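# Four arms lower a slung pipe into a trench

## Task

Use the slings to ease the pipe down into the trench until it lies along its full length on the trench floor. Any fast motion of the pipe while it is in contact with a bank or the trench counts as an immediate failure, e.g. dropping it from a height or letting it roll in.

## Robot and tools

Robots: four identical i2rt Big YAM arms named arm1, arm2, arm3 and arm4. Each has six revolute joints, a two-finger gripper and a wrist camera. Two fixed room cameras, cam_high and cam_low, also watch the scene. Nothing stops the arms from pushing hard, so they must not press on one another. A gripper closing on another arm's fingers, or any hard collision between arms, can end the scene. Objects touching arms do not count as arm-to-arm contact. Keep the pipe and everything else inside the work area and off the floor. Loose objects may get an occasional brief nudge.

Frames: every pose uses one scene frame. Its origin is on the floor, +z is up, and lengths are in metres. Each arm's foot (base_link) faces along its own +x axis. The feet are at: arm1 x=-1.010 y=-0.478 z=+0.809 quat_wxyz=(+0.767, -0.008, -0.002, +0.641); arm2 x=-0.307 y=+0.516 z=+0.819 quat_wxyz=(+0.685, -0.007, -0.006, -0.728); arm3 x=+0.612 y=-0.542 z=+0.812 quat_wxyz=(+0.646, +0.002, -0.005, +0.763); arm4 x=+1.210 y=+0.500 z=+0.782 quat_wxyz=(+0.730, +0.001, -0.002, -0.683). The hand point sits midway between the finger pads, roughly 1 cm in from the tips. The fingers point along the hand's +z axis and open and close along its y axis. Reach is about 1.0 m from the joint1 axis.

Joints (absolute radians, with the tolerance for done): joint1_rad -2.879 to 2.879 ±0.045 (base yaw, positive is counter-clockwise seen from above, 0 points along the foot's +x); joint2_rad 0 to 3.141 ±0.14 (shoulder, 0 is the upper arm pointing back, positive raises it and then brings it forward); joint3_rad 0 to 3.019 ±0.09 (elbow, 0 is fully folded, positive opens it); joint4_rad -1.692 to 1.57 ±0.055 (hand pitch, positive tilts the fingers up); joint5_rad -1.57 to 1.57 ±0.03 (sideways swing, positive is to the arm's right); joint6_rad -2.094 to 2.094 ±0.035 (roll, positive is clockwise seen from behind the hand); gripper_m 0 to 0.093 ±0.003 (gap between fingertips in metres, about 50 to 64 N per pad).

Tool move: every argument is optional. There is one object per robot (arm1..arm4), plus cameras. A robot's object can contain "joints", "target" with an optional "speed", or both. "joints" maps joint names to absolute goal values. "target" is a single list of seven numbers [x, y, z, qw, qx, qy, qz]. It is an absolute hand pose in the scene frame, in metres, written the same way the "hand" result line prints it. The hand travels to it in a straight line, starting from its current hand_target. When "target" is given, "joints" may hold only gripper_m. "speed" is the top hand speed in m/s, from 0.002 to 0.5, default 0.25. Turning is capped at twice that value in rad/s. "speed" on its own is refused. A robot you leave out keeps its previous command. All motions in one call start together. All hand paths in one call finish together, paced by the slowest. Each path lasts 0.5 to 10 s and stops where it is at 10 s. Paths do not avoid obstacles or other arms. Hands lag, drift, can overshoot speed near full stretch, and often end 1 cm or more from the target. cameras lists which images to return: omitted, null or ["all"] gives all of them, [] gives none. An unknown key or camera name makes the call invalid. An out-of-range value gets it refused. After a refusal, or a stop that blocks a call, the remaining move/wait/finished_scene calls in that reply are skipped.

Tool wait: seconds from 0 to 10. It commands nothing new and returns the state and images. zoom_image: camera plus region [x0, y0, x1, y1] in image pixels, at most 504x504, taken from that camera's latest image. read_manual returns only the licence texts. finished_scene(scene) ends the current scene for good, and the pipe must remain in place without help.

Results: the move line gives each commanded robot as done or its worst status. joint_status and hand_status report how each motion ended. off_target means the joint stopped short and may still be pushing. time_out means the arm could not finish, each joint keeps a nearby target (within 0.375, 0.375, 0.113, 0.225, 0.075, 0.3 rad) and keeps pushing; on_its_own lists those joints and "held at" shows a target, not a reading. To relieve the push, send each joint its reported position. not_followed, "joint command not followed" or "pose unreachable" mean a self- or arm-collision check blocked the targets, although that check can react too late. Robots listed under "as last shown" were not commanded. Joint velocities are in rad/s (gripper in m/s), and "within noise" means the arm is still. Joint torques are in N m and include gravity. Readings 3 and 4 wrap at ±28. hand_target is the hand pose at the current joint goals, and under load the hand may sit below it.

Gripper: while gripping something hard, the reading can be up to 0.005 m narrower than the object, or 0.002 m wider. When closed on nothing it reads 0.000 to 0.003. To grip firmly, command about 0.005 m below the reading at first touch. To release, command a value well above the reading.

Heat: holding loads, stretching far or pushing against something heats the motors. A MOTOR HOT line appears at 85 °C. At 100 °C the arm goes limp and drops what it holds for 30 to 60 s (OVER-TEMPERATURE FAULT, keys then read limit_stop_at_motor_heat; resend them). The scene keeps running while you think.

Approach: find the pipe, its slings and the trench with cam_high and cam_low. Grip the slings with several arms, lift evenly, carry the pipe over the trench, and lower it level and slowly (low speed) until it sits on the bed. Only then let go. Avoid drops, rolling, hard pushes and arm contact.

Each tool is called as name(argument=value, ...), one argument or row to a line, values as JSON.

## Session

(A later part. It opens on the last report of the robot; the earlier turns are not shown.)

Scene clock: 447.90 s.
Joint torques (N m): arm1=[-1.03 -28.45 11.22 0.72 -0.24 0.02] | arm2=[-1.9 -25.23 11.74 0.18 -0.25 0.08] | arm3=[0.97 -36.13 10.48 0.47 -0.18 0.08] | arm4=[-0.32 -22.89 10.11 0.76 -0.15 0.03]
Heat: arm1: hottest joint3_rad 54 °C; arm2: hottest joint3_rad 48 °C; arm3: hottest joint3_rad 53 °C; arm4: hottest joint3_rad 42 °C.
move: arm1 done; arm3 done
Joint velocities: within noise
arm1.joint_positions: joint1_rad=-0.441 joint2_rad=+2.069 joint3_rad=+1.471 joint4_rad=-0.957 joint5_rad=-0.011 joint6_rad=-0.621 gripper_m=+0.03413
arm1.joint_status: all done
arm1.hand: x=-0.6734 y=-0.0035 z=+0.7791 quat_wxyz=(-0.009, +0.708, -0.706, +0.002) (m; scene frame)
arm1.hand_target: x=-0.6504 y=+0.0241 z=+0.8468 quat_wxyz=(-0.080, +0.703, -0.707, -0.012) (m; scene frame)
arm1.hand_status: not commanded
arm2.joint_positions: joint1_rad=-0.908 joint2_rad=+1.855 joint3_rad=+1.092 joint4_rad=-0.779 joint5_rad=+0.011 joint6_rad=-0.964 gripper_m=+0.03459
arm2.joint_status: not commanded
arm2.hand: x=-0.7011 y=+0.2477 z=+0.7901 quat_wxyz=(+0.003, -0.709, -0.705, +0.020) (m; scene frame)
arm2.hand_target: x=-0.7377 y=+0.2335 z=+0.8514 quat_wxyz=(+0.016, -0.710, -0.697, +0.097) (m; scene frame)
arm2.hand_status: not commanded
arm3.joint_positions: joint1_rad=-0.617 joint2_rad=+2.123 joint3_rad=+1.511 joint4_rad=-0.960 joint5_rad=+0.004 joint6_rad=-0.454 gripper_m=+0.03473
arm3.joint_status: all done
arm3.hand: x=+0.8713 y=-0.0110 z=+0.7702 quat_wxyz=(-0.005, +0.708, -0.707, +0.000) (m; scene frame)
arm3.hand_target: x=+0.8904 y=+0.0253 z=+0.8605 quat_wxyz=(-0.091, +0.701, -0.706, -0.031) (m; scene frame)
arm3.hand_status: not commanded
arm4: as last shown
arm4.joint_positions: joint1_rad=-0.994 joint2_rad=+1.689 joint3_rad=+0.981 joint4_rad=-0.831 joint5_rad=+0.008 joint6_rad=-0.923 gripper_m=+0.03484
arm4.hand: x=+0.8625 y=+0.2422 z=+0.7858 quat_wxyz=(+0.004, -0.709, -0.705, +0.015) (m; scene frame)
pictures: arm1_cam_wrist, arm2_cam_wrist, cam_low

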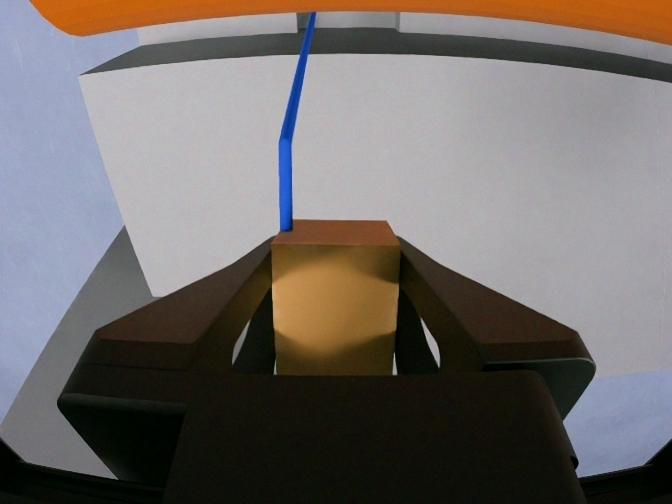

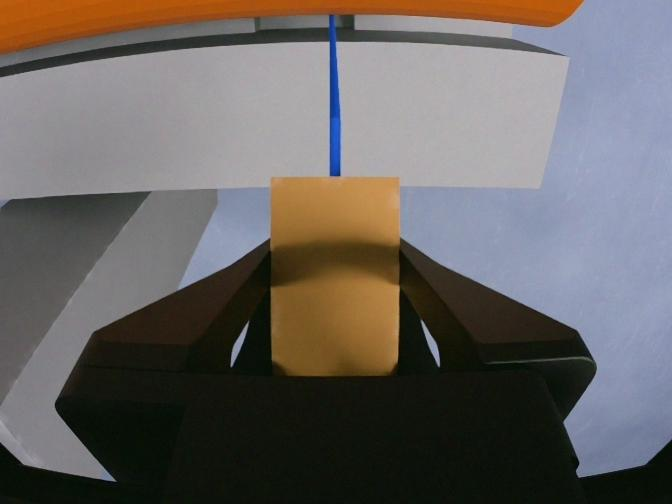

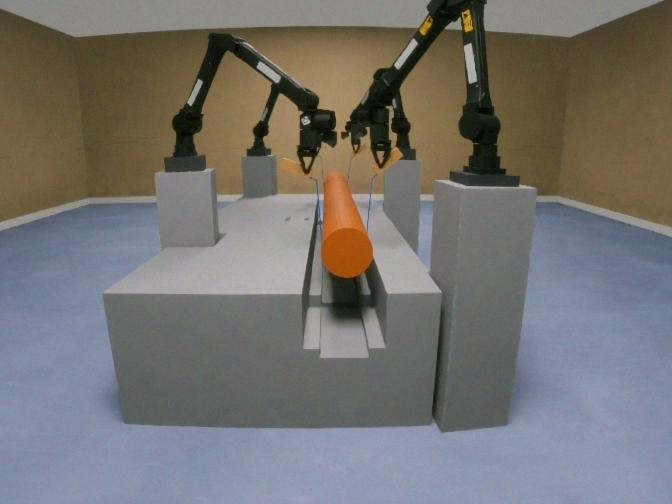

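move(
  arm1={"joints": {"joint1_rad": -0.470, "joint2_rad": 2.050, "joint3_rad": 1.493, "joint4_rad": -0.868, "joint6_rad": -0.640}},
  arm2={"joints": {"joint1_rad": -0.892, "joint2_rad": 1.834, "joint3_rad": 1.119, "joint4_rad": -0.669, "joint6_rad": -0.937}},
  arm3={"joints": {"joint2_rad": 2.066, "joint3_rad": 1.539, "joint4_rad": -0.868}},
  arm4={"joints": {"joint1_rad": -0.972, "joint2_rad": 1.657, "joint3_rad": 1.006, "joint4_rad": -0.710, "joint6_rad": -0.903}},
  cameras=["cam_low", "arm1_cam_wrist", "arm2_cam_wrist"],
)

Scene clock: 455.17 s.
Joint torques (N m): arm1=[-2.02 -28.22 10.13 0.75 -0.2 -0.14] | arm2=[0.03 -24.88 10.65 0.23 -0.25 0.22] | arm3=[1.08 -36.72 10.1 0.54 -0.19 0.08] | arm4=[0.5 -23.47 9.13 0.85 -0.15 0.31]
Heat: arm1: hottest joint3_rad 54 °C; arm2: hottest joint3_rad 49 °C; arm3: hottest joint3_rad 51 °C; arm4: hottest joint3_rad 42 °C.
move: arm1 done; arm2 done; arm3 done; arm4 done
Joint velocities: within noise
arm1.joint_positions: joint1_rad=-0.453 joint2_rad=+2.141 joint3_rad=+1.443 joint4_rad=-0.873 joint5_rad=-0.011 joint6_rad=-0.630 gripper_m=+0.03413
arm1.joint_status: all done
arm1.hand: x=-0.6709 y=-0.0131 z=+0.7304 quat_wxyz=(+0.000, +0.707, -0.707, +0.003) (m; scene frame)
arm1.hand_target: x=-0.6395 y=+0.0145 z=+0.7995 quat_wxyz=(-0.073, +0.703, -0.707, -0.009) (m; scene frame)
arm1.hand_status: not commanded
arm2.joint_positions: joint1_rad=-0.899 joint2_rad=+1.928 joint3_rad=+1.079 joint4_rad=-0.684 joint5_rad=+0.010 joint6_rad=-0.945 gripper_m=+0.03459
arm2.joint_status: all done
arm2.hand: x=-0.7010 y=+0.2419 z=+0.7538 quat_wxyz=(+0.003, -0.712, -0.701, +0.024) (m; scene frame)
arm2.hand_target: x=-0.7320 y=+0.2165 z=+0.8116 quat_wxyz=(+0.014, -0.710, -0.697, +0.098) (m; scene frame)
arm2.hand_status: not commanded
arm3.joint_positions: joint1_rad=-0.617 joint2_rad=+2.193 joint3_rad=+1.484 joint4_rad=-0.879 joint5_rad=+0.004 joint6_rad=-0.453 gripper_m=+0.03473
arm3.joint_status: all done
arm3.hand: x=+0.8683 y=-0.0170 z=+0.7223 quat_wxyz=(+0.003, +0.708, -0.707, +0.002) (m; scene frame)
arm3.hand_target: x=+0.8913 y=+0.0274 z=+0.8154 quat_wxyz=(-0.088, +0.701, -0.707, -0.029) (m; scene frame)
arm3.hand_status: not commanded
arm4.joint_positions: joint1_rad=-0.975 joint2_rad=+1.766 joint3_rad=+0.959 joint4_rad=-0.726 joint5_rad=+0.008 joint6_rad=-0.917 gripper_m=+0.03484
arm4.joint_status: all done
arm4.hand: x=+0.8653 y=+0.2337 z=+0.7483 quat_wxyz=(+0.004, -0.704, -0.710, +0.018) (m; scene frame)
arm4.hand_target: x=+0.8333 y=+0.2065 z=+0.8110 quat_wxyz=(+0.012, -0.705, -0.702, +0.103) (m; scene frame)
arm4.hand_status: not commanded
pictures: arm1_cam_wrist, arm2_cam_wrist, cam_low

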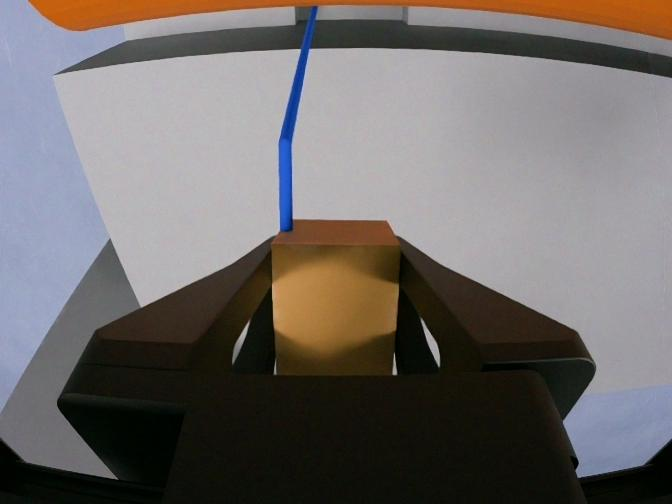

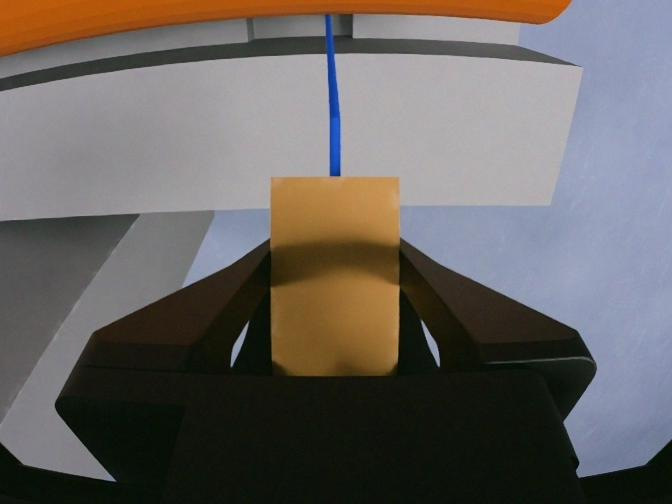

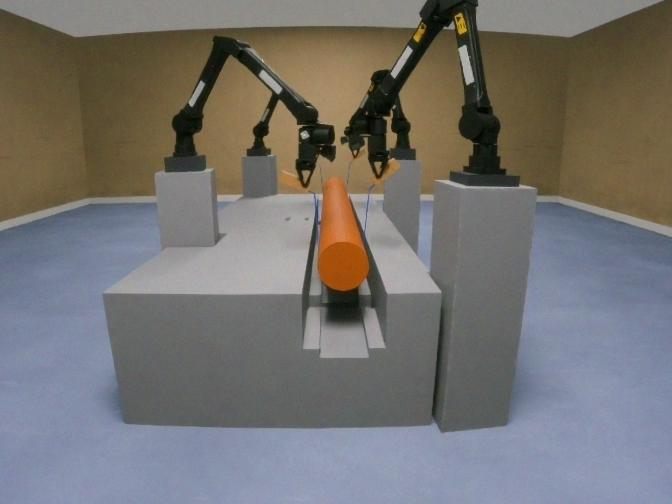

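move(
  arm1={"joints": {"joint2_rad": 2.120, "joint3_rad": 1.488, "joint4_rad": -0.794}},
  arm2={"joints": {"joint2_rad": 1.917, "joint3_rad": 1.110, "joint4_rad": -0.577}},
  arm3={"joints": {"joint2_rad": 2.136, "joint3_rad": 1.538, "joint4_rad": -0.797}},
  arm4={"joints": {"joint2_rad": 1.744, "joint3_rad": 0.989, "joint4_rad": -0.606}},
  cameras=["cam_low"],
)

move(
  arm1={"joints": {"joint2_rad": 2.195, "joint3_rad": 1.494, "joint4_rad": -0.725}},
  arm2={"joints": {"joint2_rad": 2.006, "joint3_rad": 1.113, "joint4_rad": -0.491}},
  arm3={"joints": {"joint2_rad": 2.211, "joint3_rad": 1.547, "joint4_rad": -0.731}},
  arm4={"joints": {"joint2_rad": 1.838, "joint3_rad": 0.983, "joint4_rad": -0.506}},
  cameras=["cam_low", "arm1_cam_wrist", "arm2_cam_wrist"],
)

Scene clock: 463.20 s.
Joint torques (N m): arm1=[-2.02 -28.98 9.68 0.62 -0.22 -0.07] | arm2=[0.15 -25.88 9.51 0.28 -0.24 0.22] | arm3=[0.97 -37.25 9.63 0.46 -0.19 0.09] | arm4=[0.56 -24.47 8.13 0.95 -0.16 0.3]
Heat: arm1: hottest joint3_rad 54 °C; arm2: hottest joint3_rad 47 °C; arm3: hottest joint3_rad 49 °C; arm4: hottest joint3_rad 41 °C.
move: arm1 done; arm2 done; arm3 done; arm4 done
Joint velocities: within noise
arm1.joint_positions: joint1_rad=-0.453 joint2_rad=+2.209 joint3_rad=+1.443 joint4_rad=-0.799 joint5_rad=-0.011 joint6_rad=-0.631 gripper_m=+0.03413
arm1.joint_status: all done
arm1.hand: x=-0.6687 y=-0.0112 z=+0.6927 quat_wxyz=(-0.004, +0.707, -0.707, +0.002) (m; scene frame)
arm1.hand_target: x=-0.6362 y=+0.0177 z=+0.7585 quat_wxyz=(-0.072, +0.703, -0.707, -0.009) (m; scene frame)
arm1.hand_status: not commanded
arm2.joint_positions: joint1_rad=-0.898 joint2_rad=+2.013 joint3_rad=+1.075 joint4_rad=-0.594 joint5_rad=+0.010 joint6_rad=-0.944 gripper_m=+0.03459
arm2.joint_status: all done
arm2.hand: x=-0.7022 y=+0.2402 z=+0.7150 quat_wxyz=(+0.003, -0.713, -0.701, +0.025) (m; scene frame)
arm2.hand_target: x=-0.7354 y=+0.2132 z=+0.7716 quat_wxyz=(+0.014, -0.710, -0.697, +0.098) (m; scene frame)
arm2.hand_status: not commanded
arm3.joint_positions: joint1_rad=-0.617 joint2_rad=+2.259 joint3_rad=+1.484 joint4_rad=-0.807 joint5_rad=+0.004 joint6_rad=-0.453 gripper_m=+0.03473
arm3.joint_status: all done
arm3.hand: x=+0.8690 y=-0.0155 z=+0.6845 quat_wxyz=(+0.000, +0.708, -0.707, +0.002) (m; scene frame)
arm3.hand_target: x=+0.8941 y=+0.0332 z=+0.7753 quat_wxyz=(-0.088, +0.701, -0.707, -0.029) (m; scene frame)
arm3.hand_status: not commanded
arm4.joint_positions: joint1_rad=-0.975 joint2_rad=+1.856 joint3_rad=+0.946 joint4_rad=-0.623 joint5_rad=+0.008 joint6_rad=-0.915 gripper_m=+0.03484
arm4.joint_status: all done
arm4.hand: x=+0.8637 y=+0.2322 z=+0.7089 quat_wxyz=(+0.004, -0.705, -0.709, +0.018) (m; scene frame)
arm4.hand_target: x=+0.8285 y=+0.2025 z=+0.7706 quat_wxyz=(+0.012, -0.705, -0.702, +0.103) (m; scene frame)
arm4.hand_status: not commanded
pictures: cam_low

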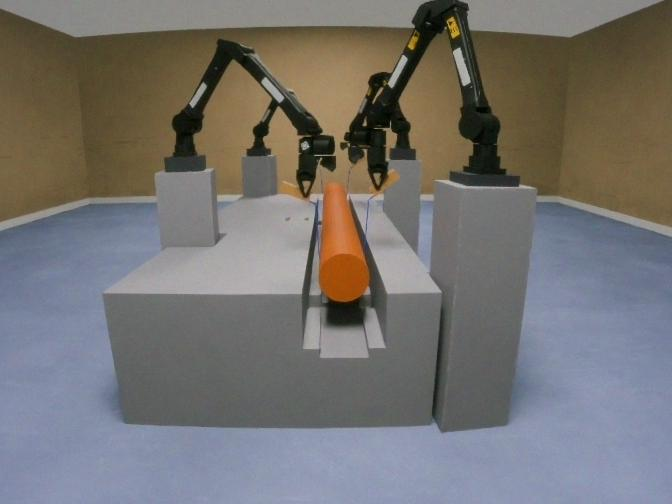

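Scene clock: 464.20 s.
Joint torques (N m): arm1=[-2.32 -29.27 9.58 0.65 -0.23 -0.12] | arm2=[0.26 -26.52 9.06 0.24 -0.25 0.22] | arm3=[1.03 -37.25 9.91 0.42 -0.19 0.1] | arm4=[0.56 -25.29 7.05 0.9 -0.14 0.3]
Heat: arm1: hottest joint3_rad 54 °C; arm2: hottest joint3_rad 47 °C; arm3: hottest joint3_rad 48 °C; arm4: hottest joint3_rad 41 °C.
move: arm1 done; arm2 done; arm3 done; arm4 done
Joint velocities: within noise
arm1.joint_positions: joint1_rad=-0.453 joint2_rad=+2.285 joint3_rad=+1.443 joint4_rad=-0.730 joint5_rad=-0.011 joint6_rad=-0.632 gripper_m=+0.03413
arm1.joint_status: all done
arm1.hand: x=-0.6702 y=-0.0145 z=+0.6504 quat_wxyz=(+0.000, +0.708, -0.707, +0.003) (m; scene frame)
arm1.hand_target: x=-0.6330 y=+0.0209 z=+0.7178 quat_wxyz=(-0.072, +0.703, -0.707, -0.009) (m; scene frame)
arm1.hand_status: not commanded
arm2.joint_positions: joint1_rad=-0.898 joint2_rad=+2.101 joint3_rad=+1.075 joint4_rad=-0.506 joint5_rad=+0.010 joint6_rad=-0.944 gripper_m=+0.03459
arm2.joint_status: all done
arm2.hand: x=-0.7011 y=+0.2402 z=+0.6752 quat_wxyz=(+0.003, -0.713, -0.701, +0.025) (m; scene frame)
arm2.hand_target: x=-0.7390 y=+0.2102 z=+0.7316 quat_wxyz=(+0.014, -0.710, -0.697, +0.098) (m; scene frame)
arm2.hand_status: not commanded
arm3.joint_positions: joint1_rad=-0.617 joint2_rad=+2.333 joint3_rad=+1.484 joint4_rad=-0.740 joint5_rad=+0.005 joint6_rad=-0.453 gripper_m=+0.03473
arm3.joint_status: all done
arm3.hand: x=+0.8671 y=-0.0192 z=+0.6427 quat_wxyz=(+0.003, +0.708, -0.707, +0.003) (m; scene frame)
arm3.hand_target: x=+0.8967 y=+0.0387 z=+0.7347 quat_wxyz=(-0.088, +0.701, -0.707, -0.029) (m; scene frame)
arm3.hand_status: not commanded
arm4.joint_positions: joint1_rad=-0.975 joint2_rad=+1.953 joint3_rad=+0.946 joint4_rad=-0.523 joint5_rad=+0.008 joint6_rad=-0.915 gripper_m=+0.03484
arm4.joint_status: all done
arm4.hand: x=+0.8617 y=+0.2304 z=+0.6690 quat_wxyz=(+0.004, -0.705, -0.709, +0.019) (m; scene frame)
arm4.hand_target: x=+0.8242 y=+0.1988 z=+0.7301 quat_wxyz=(+0.012, -0.705, -0.702, +0.103) (m; scene frame)
arm4.hand_status: not commanded
pictures: arm1_cam_wrist, arm2_cam_wrist, cam_low

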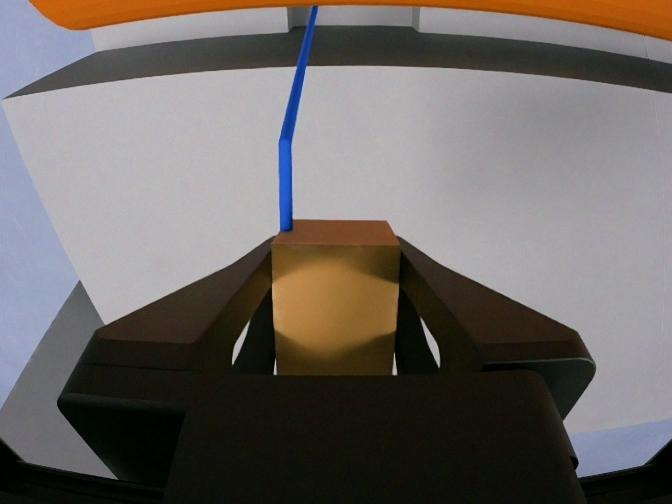

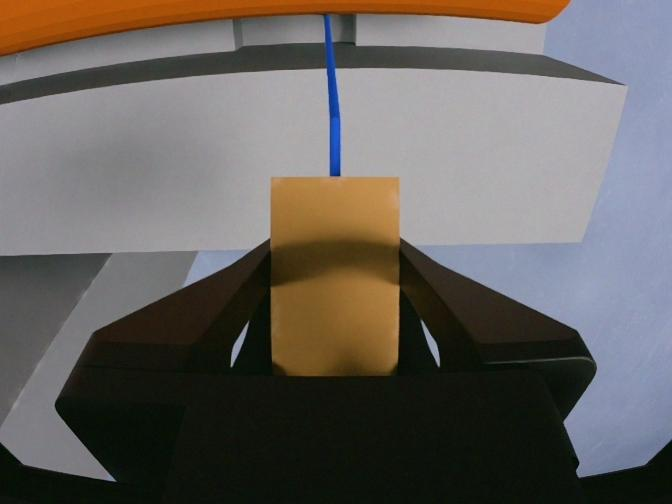

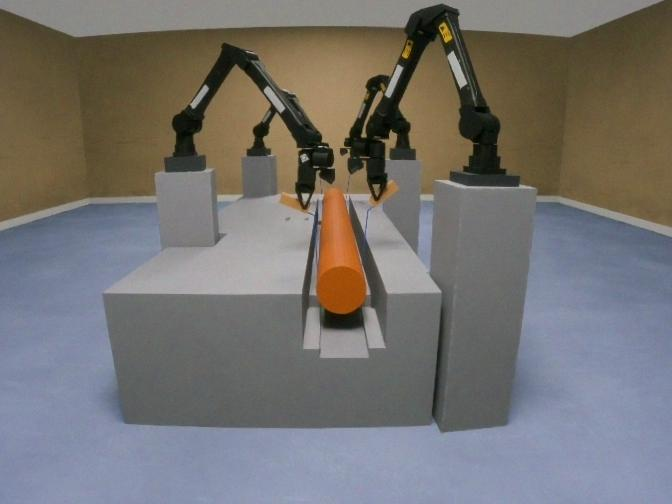

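move(
  arm1={"joints": {"joint2_rad": 2.255, "joint3_rad": 1.507, "joint4_rad": -0.678}},
  arm2={"joints": {"joint2_rad": 2.077, "joint3_rad": 1.124, "joint4_rad": -0.432}},
  arm3={"joints": {"joint2_rad": 2.271, "joint3_rad": 1.562, "joint4_rad": -0.687}},
  arm4={"joints": {"joint2_rad": 1.913, "joint3_rad": 0.988, "joint4_rad": -0.436}},
  cameras=["cam_low"],
)

Scene clock: 471.57 s.
Joint torques (N m): arm1=[-2.2 -28.45 10.18 0.64 -0.24 -0.11] | arm2=[-0.09 -26.05 9.65 0.18 -0.23 0.21] | arm3=[1.03 -36.6 10.47 0.39 -0.21 0.07] | arm4=[0.5 -24.76 7.06 0.92 -0.14 0.3]
Heat: arm1: hottest joint3_rad 54 °C; arm2: hottest joint3_rad 47 °C; arm3: hottest joint3_rad 47 °C; arm4: hottest joint3_rad 41 °C.
move: arm1 done; arm2 done; arm3 done; arm4 done
Joint velocities: within noise
arm1.joint_positions: joint1_rad=-0.453 joint2_rad=+2.336 joint3_rad=+1.443 joint4_rad=-0.681 joint5_rad=-0.011 joint6_rad=-0.632 gripper_m=+0.03413
arm1.joint_status: all done
arm1.hand: x=-0.6719 y=-0.0175 z=+0.6222 quat_wxyz=(+0.001, +0.708, -0.707, +0.003) (m; scene frame)
arm1.hand_target: x=-0.6303 y=+0.0235 z=+0.6874 quat_wxyz=(-0.072, +0.703, -0.707, -0.009) (m; scene frame)
arm1.hand_status: not commanded
arm2.joint_positions: joint1_rad=-0.898 joint2_rad=+2.164 joint3_rad=+1.075 joint4_rad=-0.446 joint5_rad=+0.010 joint6_rad=-0.944 gripper_m=+0.03458
arm2.joint_status: all done
arm2.hand: x=-0.6980 y=+0.2417 z=+0.6472 quat_wxyz=(+0.003, -0.713, -0.701, +0.024) (m; scene frame)
arm2.hand_target: x=-0.7415 y=+0.2079 z=+0.7012 quat_wxyz=(+0.013, -0.710, -0.697, +0.097) (m; scene frame)
arm2.hand_status: not commanded
arm3.joint_positions: joint1_rad=-0.617 joint2_rad=+2.383 joint3_rad=+1.487 joint4_rad=-0.695 joint5_rad=+0.005 joint6_rad=-0.453 gripper_m=+0.03473
arm3.joint_status: all done
arm3.hand: x=+0.8656 y=-0.0223 z=+0.6152 quat_wxyz=(+0.005, +0.708, -0.707, +0.003) (m; scene frame)
arm3.hand_target: x=+0.8986 y=+0.0427 z=+0.7039 quat_wxyz=(-0.088, +0.701, -0.707, -0.029) (m; scene frame)
arm3.hand_status: not commanded
arm4.joint_positions: joint1_rad=-0.975 joint2_rad=+2.020 joint3_rad=+0.946 joint4_rad=-0.454 joint5_rad=+0.008 joint6_rad=-0.915 gripper_m=+0.03484
arm4.joint_status: all done
arm4.hand: x=+0.8618 y=+0.2303 z=+0.6418 quat_wxyz=(+0.004, -0.705, -0.709, +0.020) (m; scene frame)
arm4.hand_target: x=+0.8205 y=+0.1958 z=+0.6999 quat_wxyz=(+0.012, -0.705, -0.702, +0.103) (m; scene frame)
arm4.hand_status: not commanded
pictures: cam_low

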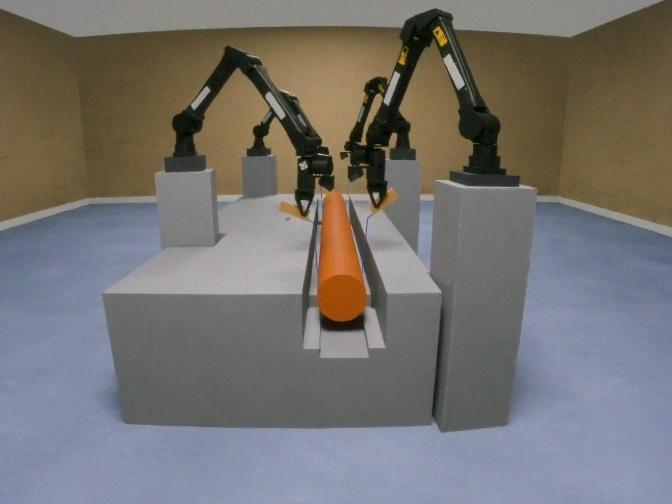

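move(
  arm1={"joints": {"joint2_rad": 2.280, "joint3_rad": 1.510, "joint4_rad": -0.661}},
  arm2={"joints": {"joint2_rad": 2.106, "joint3_rad": 1.126, "joint4_rad": -0.410}},
  arm3={"joints": {"joint2_rad": 2.296, "joint3_rad": 1.566, "joint4_rad": -0.671}},
  arm4={"joints": {"joint2_rad": 1.944, "joint3_rad": 0.988, "joint4_rad": -0.410}},
  cameras=["cam_low"],
)

Scene clock: 476.23 s.
Joint torques (N m): arm1=[-1.96 -27.11 10.3 1.02 -0.2 -0.07] | arm2=[-0.15 -24.7 9.57 0.24 -0.22 0.21] | arm3=[0.97 -35.19 10.78 0.43 -0.21 0.08] | arm4=[0.44 -23.53 6.98 1.03 -0.14 0.3]
Heat: arm1: hottest joint3_rad 53 °C; arm2: hottest joint3_rad 47 °C; arm3: hottest joint3_rad 48 °C; arm4: hottest joint3_rad 40 °C.
move: arm1 done; arm2 done; arm3 done; arm4 done
Joint velocities: within noise
arm1.joint_positions: joint1_rad=-0.453 joint2_rad=+2.347 joint3_rad=+1.443 joint4_rad=-0.666 joint5_rad=-0.011 joint6_rad=-0.632 gripper_m=+0.03413
arm1.joint_status: all done
arm1.hand: x=-0.6716 y=-0.0174 z=+0.6163 quat_wxyz=(-0.001, +0.708, -0.707, +0.003) (m; scene frame)
arm1.hand_target: x=-0.6306 y=+0.0228 z=+0.6737 quat_wxyz=(-0.070, +0.703, -0.707, -0.009) (m; scene frame)
arm1.hand_status: not commanded
arm2.joint_positions: joint1_rad=-0.898 joint2_rad=+2.179 joint3_rad=+1.075 joint4_rad=-0.425 joint5_rad=+0.010 joint6_rad=-0.943 gripper_m=+0.03458
arm2.joint_status: all done
arm2.hand: x=-0.6984 y=+0.2413 z=+0.6405 quat_wxyz=(+0.003, -0.713, -0.701, +0.027) (m; scene frame)
arm2.hand_target: x=-0.7408 y=+0.2082 z=+0.6880 quat_wxyz=(+0.013, -0.710, -0.697, +0.095) (m; scene frame)
arm2.hand_status: not commanded
arm3.joint_positions: joint1_rad=-0.617 joint2_rad=+2.395 joint3_rad=+1.487 joint4_rad=-0.682 joint5_rad=+0.005 joint6_rad=-0.453 gripper_m=+0.03473
arm3.joint_status: all done
arm3.hand: x=+0.8654 y=-0.0227 z=+0.6085 quat_wxyz=(+0.004, +0.707, -0.707, +0.003) (m; scene frame)
arm3.hand_target: x=+0.8985 y=+0.0424 z=+0.6902 quat_wxyz=(-0.085, +0.702, -0.707, -0.028) (m; scene frame)
arm3.hand_status: not commanded
arm4.joint_positions: joint1_rad=-0.975 joint2_rad=+2.037 joint3_rad=+0.946 joint4_rad=-0.430 joint5_rad=+0.008 joint6_rad=-0.915 gripper_m=+0.03484
arm4.joint_status: all done
arm4.hand: x=+0.8608 y=+0.2295 z=+0.6352 quat_wxyz=(+0.005, -0.705, -0.709, +0.024) (m; scene frame)
arm4.hand_target: x=+0.8209 y=+0.1961 z=+0.6867 quat_wxyz=(+0.012, -0.705, -0.702, +0.101) (m; scene frame)
arm4.hand_status: not commanded
pictures: cam_low

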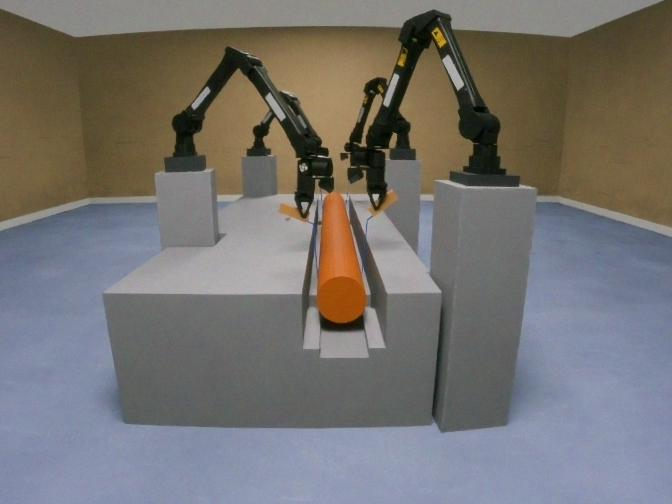

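move(
  arm1={"joints": {"joint2_rad": 2.305, "joint3_rad": 1.512, "joint4_rad": -0.644}},
  arm2={"joints": {"joint2_rad": 2.135, "joint3_rad": 1.128, "joint4_rad": -0.388}},
  arm3={"joints": {"joint2_rad": 2.321, "joint3_rad": 1.570, "joint4_rad": -0.655}},
  arm4={"joints": {"joint2_rad": 1.975, "joint3_rad": 0.988, "joint4_rad": -0.384}},
  cameras=["cam_low"],
)

move(
  arm1={"joints": {"joint2_rad": 2.330, "joint3_rad": 1.515, "joint4_rad": -0.627}},
  arm2={"joints": {"joint2_rad": 2.164, "joint3_rad": 1.130, "joint4_rad": -0.366}},
  arm3={"joints": {"joint2_rad": 2.346, "joint3_rad": 1.574, "joint4_rad": -0.639}},
  arm4={"joints": {"joint2_rad": 2.006, "joint3_rad": 0.990, "joint4_rad": -0.358}},
)

Scene clock: 481.07 s.
Joint torques (N m): arm1=[-1.44 -27.81 10.22 0.55 -0.26 -0.07] | arm2=[-0.09 -25.41 9.44 0.12 -0.22 0.2] | arm3=[0.97 -35.37 10.3 0.38 -0.21 0.08] | arm4=[0.5 -23.94 6.69 0.91 -0.15 0.3]
Heat: arm1: hottest joint3_rad 53 °C; arm2: hottest joint3_rad 47 °C; arm3: hottest joint3_rad 48 °C; arm4: hottest joint3_rad 40 °C.
move: arm1 done; arm2 done; arm3 done; arm4 done
Joint velocities: within noise
arm1.joint_positions: joint1_rad=-0.453 joint2_rad=+2.376 joint3_rad=+1.443 joint4_rad=-0.647 joint5_rad=-0.011 joint6_rad=-0.632 gripper_m=+0.03413
arm1.joint_status: all done
arm1.hand: x=-0.6742 y=-0.0213 z=+0.6006 quat_wxyz=(+0.004, +0.708, -0.707, +0.004) (m; scene frame)
arm1.hand_target: x=-0.6314 y=+0.0213 z=+0.6599 quat_wxyz=(-0.067, +0.703, -0.708, -0.009) (m; scene frame)
arm1.hand_status: not commanded
arm2.joint_positions: joint1_rad=-0.898 joint2_rad=+2.212 joint3_rad=+1.075 joint4_rad=-0.400 joint5_rad=+0.010 joint6_rad=-0.943 gripper_m=+0.03458
arm2.joint_status: all done
arm2.hand: x=-0.6948 y=+0.2436 z=+0.6258 quat_wxyz=(+0.002, -0.713, -0.701, +0.023) (m; scene frame)
arm2.hand_target: x=-0.7394 y=+0.2090 z=+0.6746 quat_wxyz=(+0.013, -0.711, -0.697, +0.093) (m; scene frame)
arm2.hand_status: not commanded
arm3.joint_positions: joint1_rad=-0.617 joint2_rad=+2.425 joint3_rad=+1.495 joint4_rad=-0.664 joint5_rad=+0.005 joint6_rad=-0.453 gripper_m=+0.03473
arm3.joint_status: all done
arm3.hand: x=+0.8647 y=-0.0241 z=+0.5936 quat_wxyz=(+0.006, +0.707, -0.707, +0.004) (m; scene frame)
arm3.hand_target: x=+0.8982 y=+0.0419 z=+0.6766 quat_wxyz=(-0.083, +0.702, -0.707, -0.028) (m; scene frame)
arm3.hand_status: not commanded
arm4.joint_positions: joint1_rad=-0.975 joint2_rad=+2.071 joint3_rad=+0.946 joint4_rad=-0.401 joint5_rad=+0.008 joint6_rad=-0.915 gripper_m=+0.03484
arm4.joint_status: all done
arm4.hand: x=+0.8631 y=+0.2311 z=+0.6210 quat_wxyz=(+0.004, -0.705, -0.709, +0.021) (m; scene frame)
arm4.hand_target: x=+0.8217 y=+0.1966 z=+0.6732 quat_wxyz=(+0.011, -0.705, -0.702, +0.098) (m; scene frame)
arm4.hand_status: not commanded
pictures: cam_low

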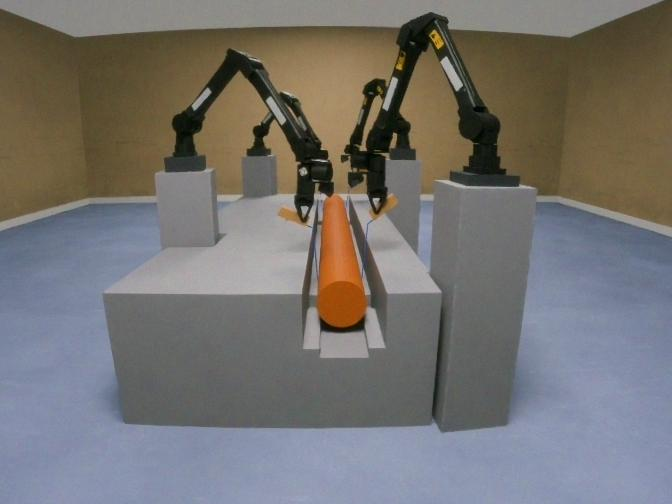

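Scene clock: 481.83 s.
Joint torques (N m): arm1=[-2.2 -27.4 10.25 0.59 -0.24 -0.11] | arm2=[-0.21 -24.82 9.36 0.05 -0.2 0.2] | arm3=[1.03 -35.14 10.1 0.35 -0.2 0.08] | arm4=[0.44 -23.82 6.65 0.87 -0.14 0.3]
Heat: arm1: hottest joint3_rad 53 °C; arm2: hottest joint3_rad 47 °C; arm3: hottest joint3_rad 48 °C; arm4: hottest joint3_rad 40 °C.
move: arm1 done; arm2 done; arm3 done; arm4 done
Joint velocities: within noise
arm1.joint_positions: joint1_rad=-0.453 joint2_rad=+2.396 joint3_rad=+1.443 joint4_rad=-0.628 joint5_rad=-0.011 joint6_rad=-0.632 gripper_m=+0.03413
arm1.joint_status: all done
arm1.hand: x=-0.6755 y=-0.0235 z=+0.5893 quat_wxyz=(+0.005, +0.707, -0.707, +0.004) (m; scene frame)
arm1.hand_target: x=-0.6322 y=+0.0199 z=+0.6460 quat_wxyz=(-0.064, +0.703, -0.708, -0.008) (m; scene frame)
arm1.hand_status: not commanded
arm2.joint_positions: joint1_rad=-0.898 joint2_rad=+2.238 joint3_rad=+1.075 joint4_rad=-0.377 joint5_rad=+0.010 joint6_rad=-0.943 gripper_m=+0.03458
arm2.joint_status: all done
arm2.hand: x=-0.6924 y=+0.2451 z=+0.6145 quat_wxyz=(+0.002, -0.713, -0.701, +0.021) (m; scene frame)
arm2.hand_target: x=-0.7379 y=+0.2099 z=+0.6613 quat_wxyz=(+0.012, -0.711, -0.698, +0.090) (m; scene frame)
arm2.hand_status: not commanded
arm3.joint_positions: joint1_rad=-0.617 joint2_rad=+2.447 joint3_rad=+1.500 joint4_rad=-0.647 joint5_rad=+0.005 joint6_rad=-0.453 gripper_m=+0.03473
arm3.joint_status: all done
arm3.hand: x=+0.8646 y=-0.0243 z=+0.5829 quat_wxyz=(+0.005, +0.707, -0.707, +0.004) (m; scene frame)
arm3.hand_target: x=+0.8978 y=+0.0410 z=+0.6628 quat_wxyz=(-0.081, +0.702, -0.707, -0.027) (m; scene frame)
arm3.hand_status: not commanded
arm4.joint_positions: joint1_rad=-0.975 joint2_rad=+2.099 joint3_rad=+0.946 joint4_rad=-0.375 joint5_rad=+0.008 joint6_rad=-0.915 gripper_m=+0.03484
arm4.joint_status: all done
arm4.hand: x=+0.8647 y=+0.2323 z=+0.6096 quat_wxyz=(+0.004, -0.705, -0.709, +0.020) (m; scene frame)
arm4.hand_target: x=+0.8220 y=+0.1967 z=+0.6603 quat_wxyz=(+0.011, -0.705, -0.702, +0.096) (m; scene frame)
arm4.hand_status: not commanded
pictures: arm1_cam_wrist, arm2_cam_wrist, arm3_cam_wrist, arm4_cam_wrist, cam_high, cam_low

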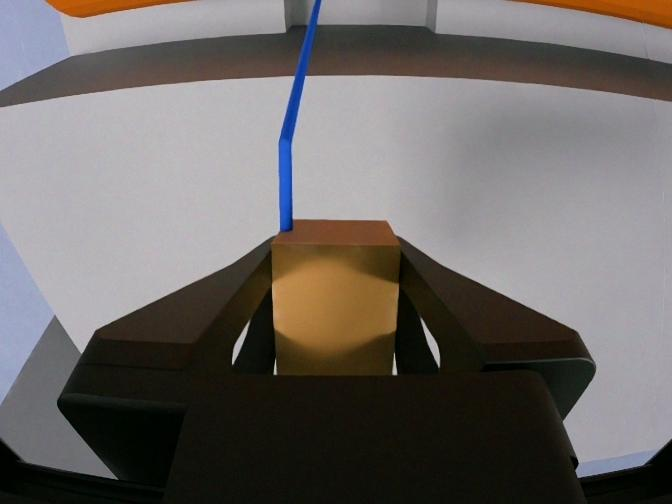

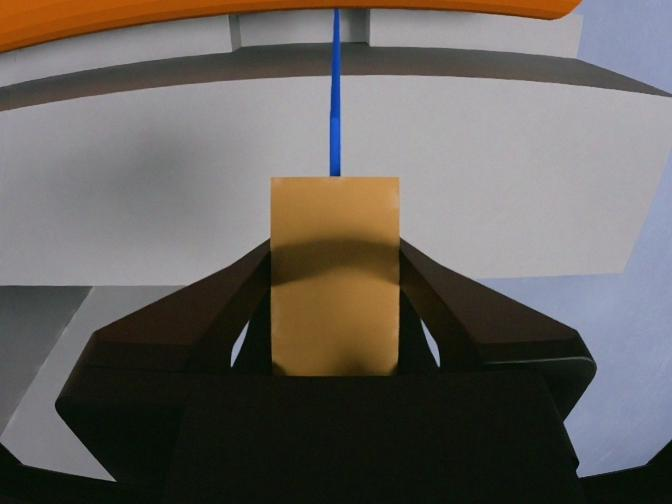

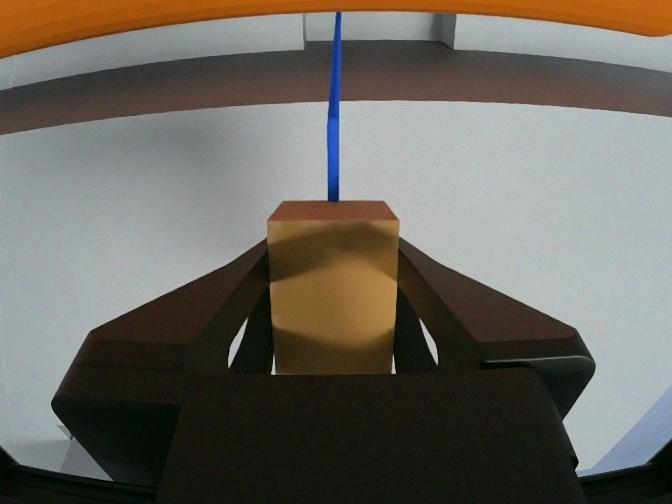

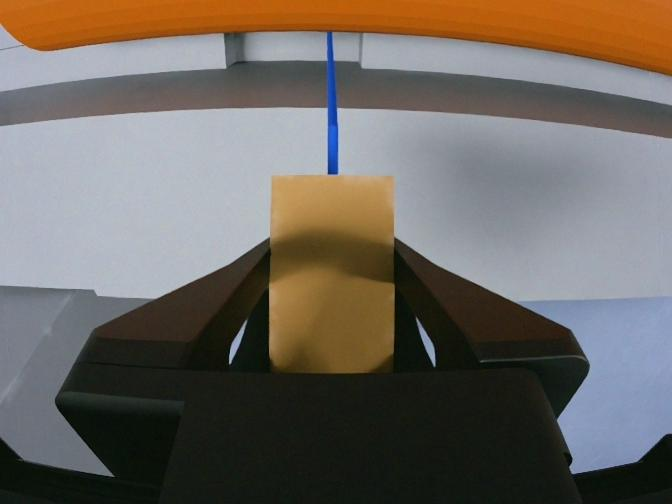

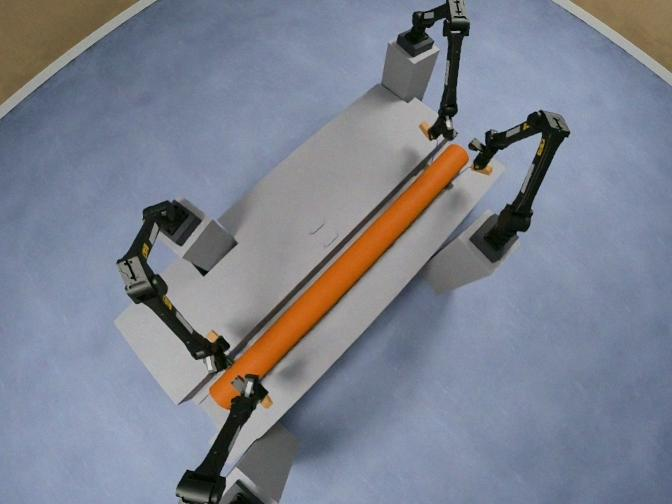

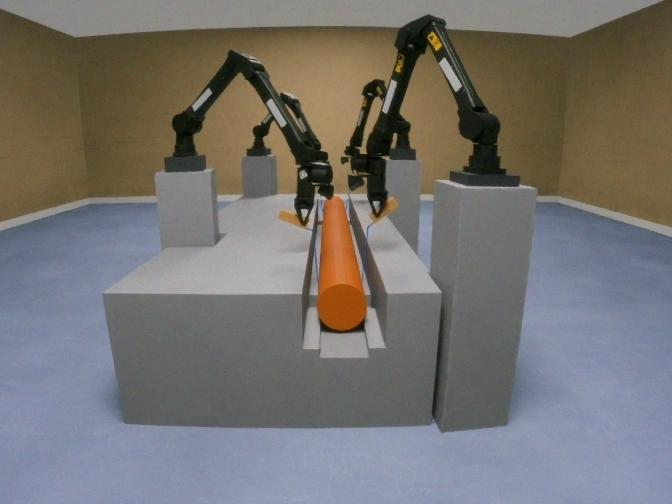

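move(
  arm1={"joints": {"joint2_rad": 2.355, "joint3_rad": 1.518, "joint4_rad": -0.610}},
  arm2={"joints": {"joint2_rad": 2.193, "joint3_rad": 1.132, "joint4_rad": -0.344}},
  arm3={"joints": {"joint2_rad": 2.371, "joint3_rad": 1.578, "joint4_rad": -0.623}},
  arm4={"joints": {"joint2_rad": 2.037, "joint3_rad": 0.990, "joint4_rad": -0.332}},
  cameras=["cam_low"],
)

move(
  arm1={"joints": {"joint2_rad": 2.380, "joint3_rad": 1.521, "joint4_rad": -0.593}},
  arm2={"joints": {"joint2_rad": 2.222, "joint3_rad": 1.134, "joint4_rad": -0.322}},
  arm3={"joints": {"joint2_rad": 2.396, "joint3_rad": 1.582, "joint4_rad": -0.607}},
  arm4={"joints": {"joint2_rad": 2.068, "joint3_rad": 0.990, "joint4_rad": -0.306}},
  cameras=["cam_low", "arm3_cam_wrist", "arm4_cam_wrist"],
)

Scene clock: 497.13 s.
Joint torques (N m): arm1=[-1.79 -27.69 9.88 0.46 -0.23 -0.07] | arm2=[-0.15 -24.88 8.87 0.03 -0.21 0.2] | arm3=[0.91 -35.49 9.73 0.25 -0.2 0.07] | arm4=[0.44 -23.82 6.41 0.81 -0.14 0.31]
Heat: arm1: hottest joint3_rad 52 °C; arm2: hottest joint3_rad 46 °C; arm3: hottest joint3_rad 45 °C; arm4: hottest joint3_rad 39 °C.
move: arm1 done; arm2 done; arm3 done; arm4 done
Joint velocities: within noise
arm1.joint_positions: joint1_rad=-0.453 joint2_rad=+2.422 joint3_rad=+1.450 joint4_rad=-0.611 joint5_rad=-0.011 joint6_rad=-0.632 gripper_m=+0.03413
arm1.joint_status: all done
arm1.hand: x=-0.6758 y=-0.0242 z=+0.5770 quat_wxyz=(+0.005, +0.707, -0.707, +0.004) (m; scene frame)
arm1.hand_target: x=-0.6330 y=+0.0185 z=+0.6326 quat_wxyz=(-0.062, +0.704, -0.708, -0.008) (m; scene frame)
arm1.hand_status: not commanded
arm2.joint_positions: joint1_rad=-0.898 joint2_rad=+2.265 joint3_rad=+1.081 joint4_rad=-0.354 joint5_rad=+0.010 joint6_rad=-0.943 gripper_m=+0.03458
arm2.joint_status: all done
arm2.hand: x=-0.6919 y=+0.2453 z=+0.6031 quat_wxyz=(+0.002, -0.713, -0.701, +0.022) (m; scene frame)
arm2.hand_target: x=-0.7361 y=+0.2109 z=+0.6481 quat_wxyz=(+0.012, -0.711, -0.698, +0.088) (m; scene frame)
arm2.hand_status: not commanded
arm3.joint_positions: joint1_rad=-0.617 joint2_rad=+2.473 joint3_rad=+1.508 joint4_rad=-0.630 joint5_rad=+0.005 joint6_rad=-0.452 gripper_m=+0.03473
arm3.joint_status: all done
arm3.hand: x=+0.8641 y=-0.0253 z=+0.5698 quat_wxyz=(+0.006, +0.707, -0.707, +0.004) (m; scene frame)
arm3.hand_target: x=+0.8972 y=+0.0400 z=+0.6488 quat_wxyz=(-0.078, +0.702, -0.707, -0.026) (m; scene frame)
arm3.hand_status: not commanded
arm4.joint_positions: joint1_rad=-0.975 joint2_rad=+2.129 joint3_rad=+0.946 joint4_rad=-0.347 joint5_rad=+0.008 joint6_rad=-0.915 gripper_m=+0.03484
arm4.joint_status: all done
arm4.hand: x=+0.8664 y=+0.2336 z=+0.5977 quat_wxyz=(+0.004, -0.705, -0.709, +0.019) (m; scene frame)
arm4.hand_target: x=+0.8233 y=+0.1977 z=+0.6473 quat_wxyz=(+0.011, -0.705, -0.702, +0.094) (m; scene frame)
arm4.hand_status: not commanded
pictures: cam_low

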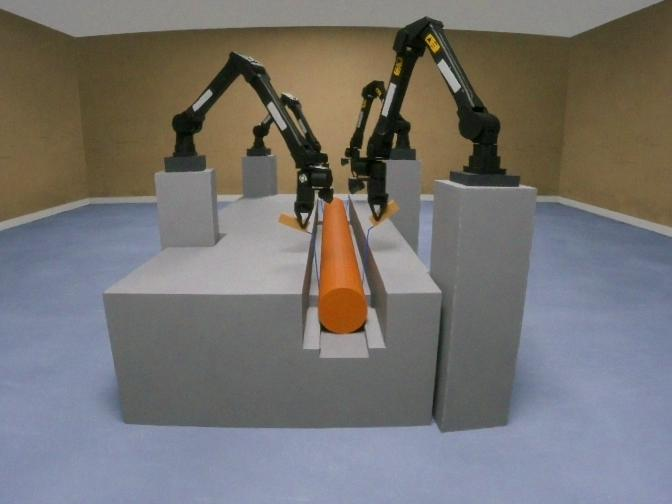

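Scene clock: 498.03 s.
Joint torques (N m): arm1=[-2.08 -27.46 9.36 0.43 -0.23 -0.07] | arm2=[-0.09 -25.29 8.27 -0.02 -0.21 0.2] | arm3=[0.91 -33.79 9.58 0.47 -0.21 0.07] | arm4=[0.56 -22.3 6.43 0.94 -0.13 0.3]
Heat: arm1: hottest joint3_rad 52 °C; arm2: hottest joint3_rad 46 °C; arm3: hottest joint2_rad 45 °C; arm4: hottest joint3_rad 39 °C.
move: arm1 done; arm2 done; arm3 done; arm4 done
Joint velocities: within noise
arm1.joint_positions: joint1_rad=-0.453 joint2_rad=+2.446 joint3_rad=+1.456 joint4_rad=-0.593 joint5_rad=-0.011 joint6_rad=-0.632 gripper_m=+0.03413
arm1.joint_status: all done
arm1.hand: x=-0.6762 y=-0.0251 z=+0.5651 quat_wxyz=(+0.005, +0.707, -0.707, +0.004) (m; scene frame)
arm1.hand_target: x=-0.6342 y=+0.0165 z=+0.6187 quat_wxyz=(-0.059, +0.704, -0.708, -0.008) (m; scene frame)
arm1.hand_status: not commanded
arm2.joint_positions: joint1_rad=-0.898 joint2_rad=+2.298 joint3_rad=+1.087 joint4_rad=-0.331 joint5_rad=+0.010 joint6_rad=-0.943 gripper_m=+0.03458
arm2.joint_status: all done
arm2.hand: x=-0.6899 y=+0.2465 z=+0.5896 quat_wxyz=(+0.002, -0.713, -0.701, +0.020) (m; scene frame)
arm2.hand_target: x=-0.7340 y=+0.2122 z=+0.6347 quat_wxyz=(+0.012, -0.711, -0.698, +0.085) (m; scene frame)
arm2.hand_status: not commanded
arm3.joint_positions: joint1_rad=-0.617 joint2_rad=+2.481 joint3_rad=+1.515 joint4_rad=-0.617 joint5_rad=+0.005 joint6_rad=-0.452 gripper_m=+0.03473
arm3.joint_status: all done
arm3.hand: x=+0.8657 y=-0.0220 z=+0.5667 quat_wxyz=(+0.001, +0.707, -0.707, +0.002) (m; scene frame)
arm3.hand_target: x=+0.8966 y=+0.0387 z=+0.6354 quat_wxyz=(-0.076, +0.702, -0.707, -0.025) (m; scene frame)
arm3.hand_status: not commanded
arm4.joint_positions: joint1_rad=-0.975 joint2_rad=+2.143 joint3_rad=+0.946 joint4_rad=-0.324 joint5_rad=+0.008 joint6_rad=-0.915 gripper_m=+0.03484
arm4.joint_status: all done
arm4.hand: x=+0.8655 y=+0.2328 z=+0.5921 quat_wxyz=(+0.005, -0.705, -0.709, +0.024) (m; scene frame)
arm4.hand_target: x=+0.8251 y=+0.1990 z=+0.6337 quat_wxyz=(+0.011, -0.706, -0.703, +0.092) (m; scene frame)
arm4.hand_status: not commanded
pictures: arm3_cam_wrist, arm4_cam_wrist, cam_low

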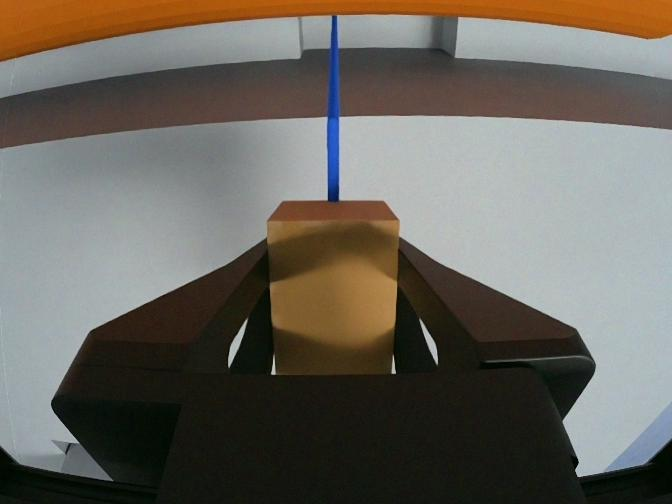

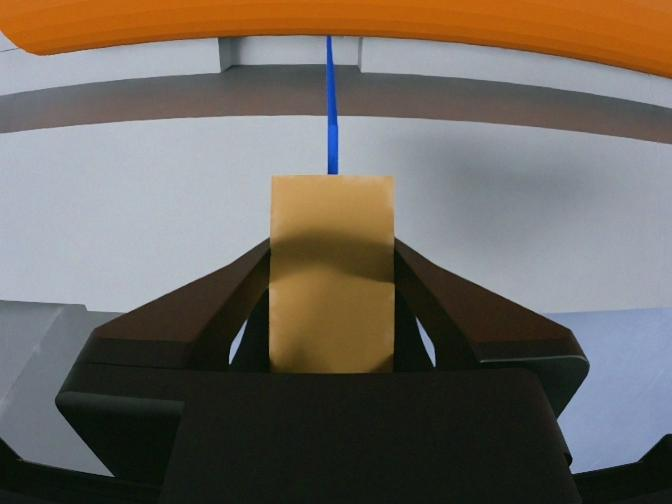

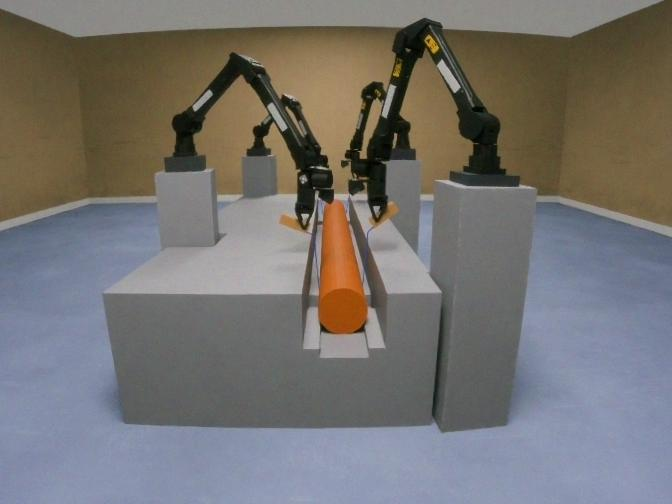

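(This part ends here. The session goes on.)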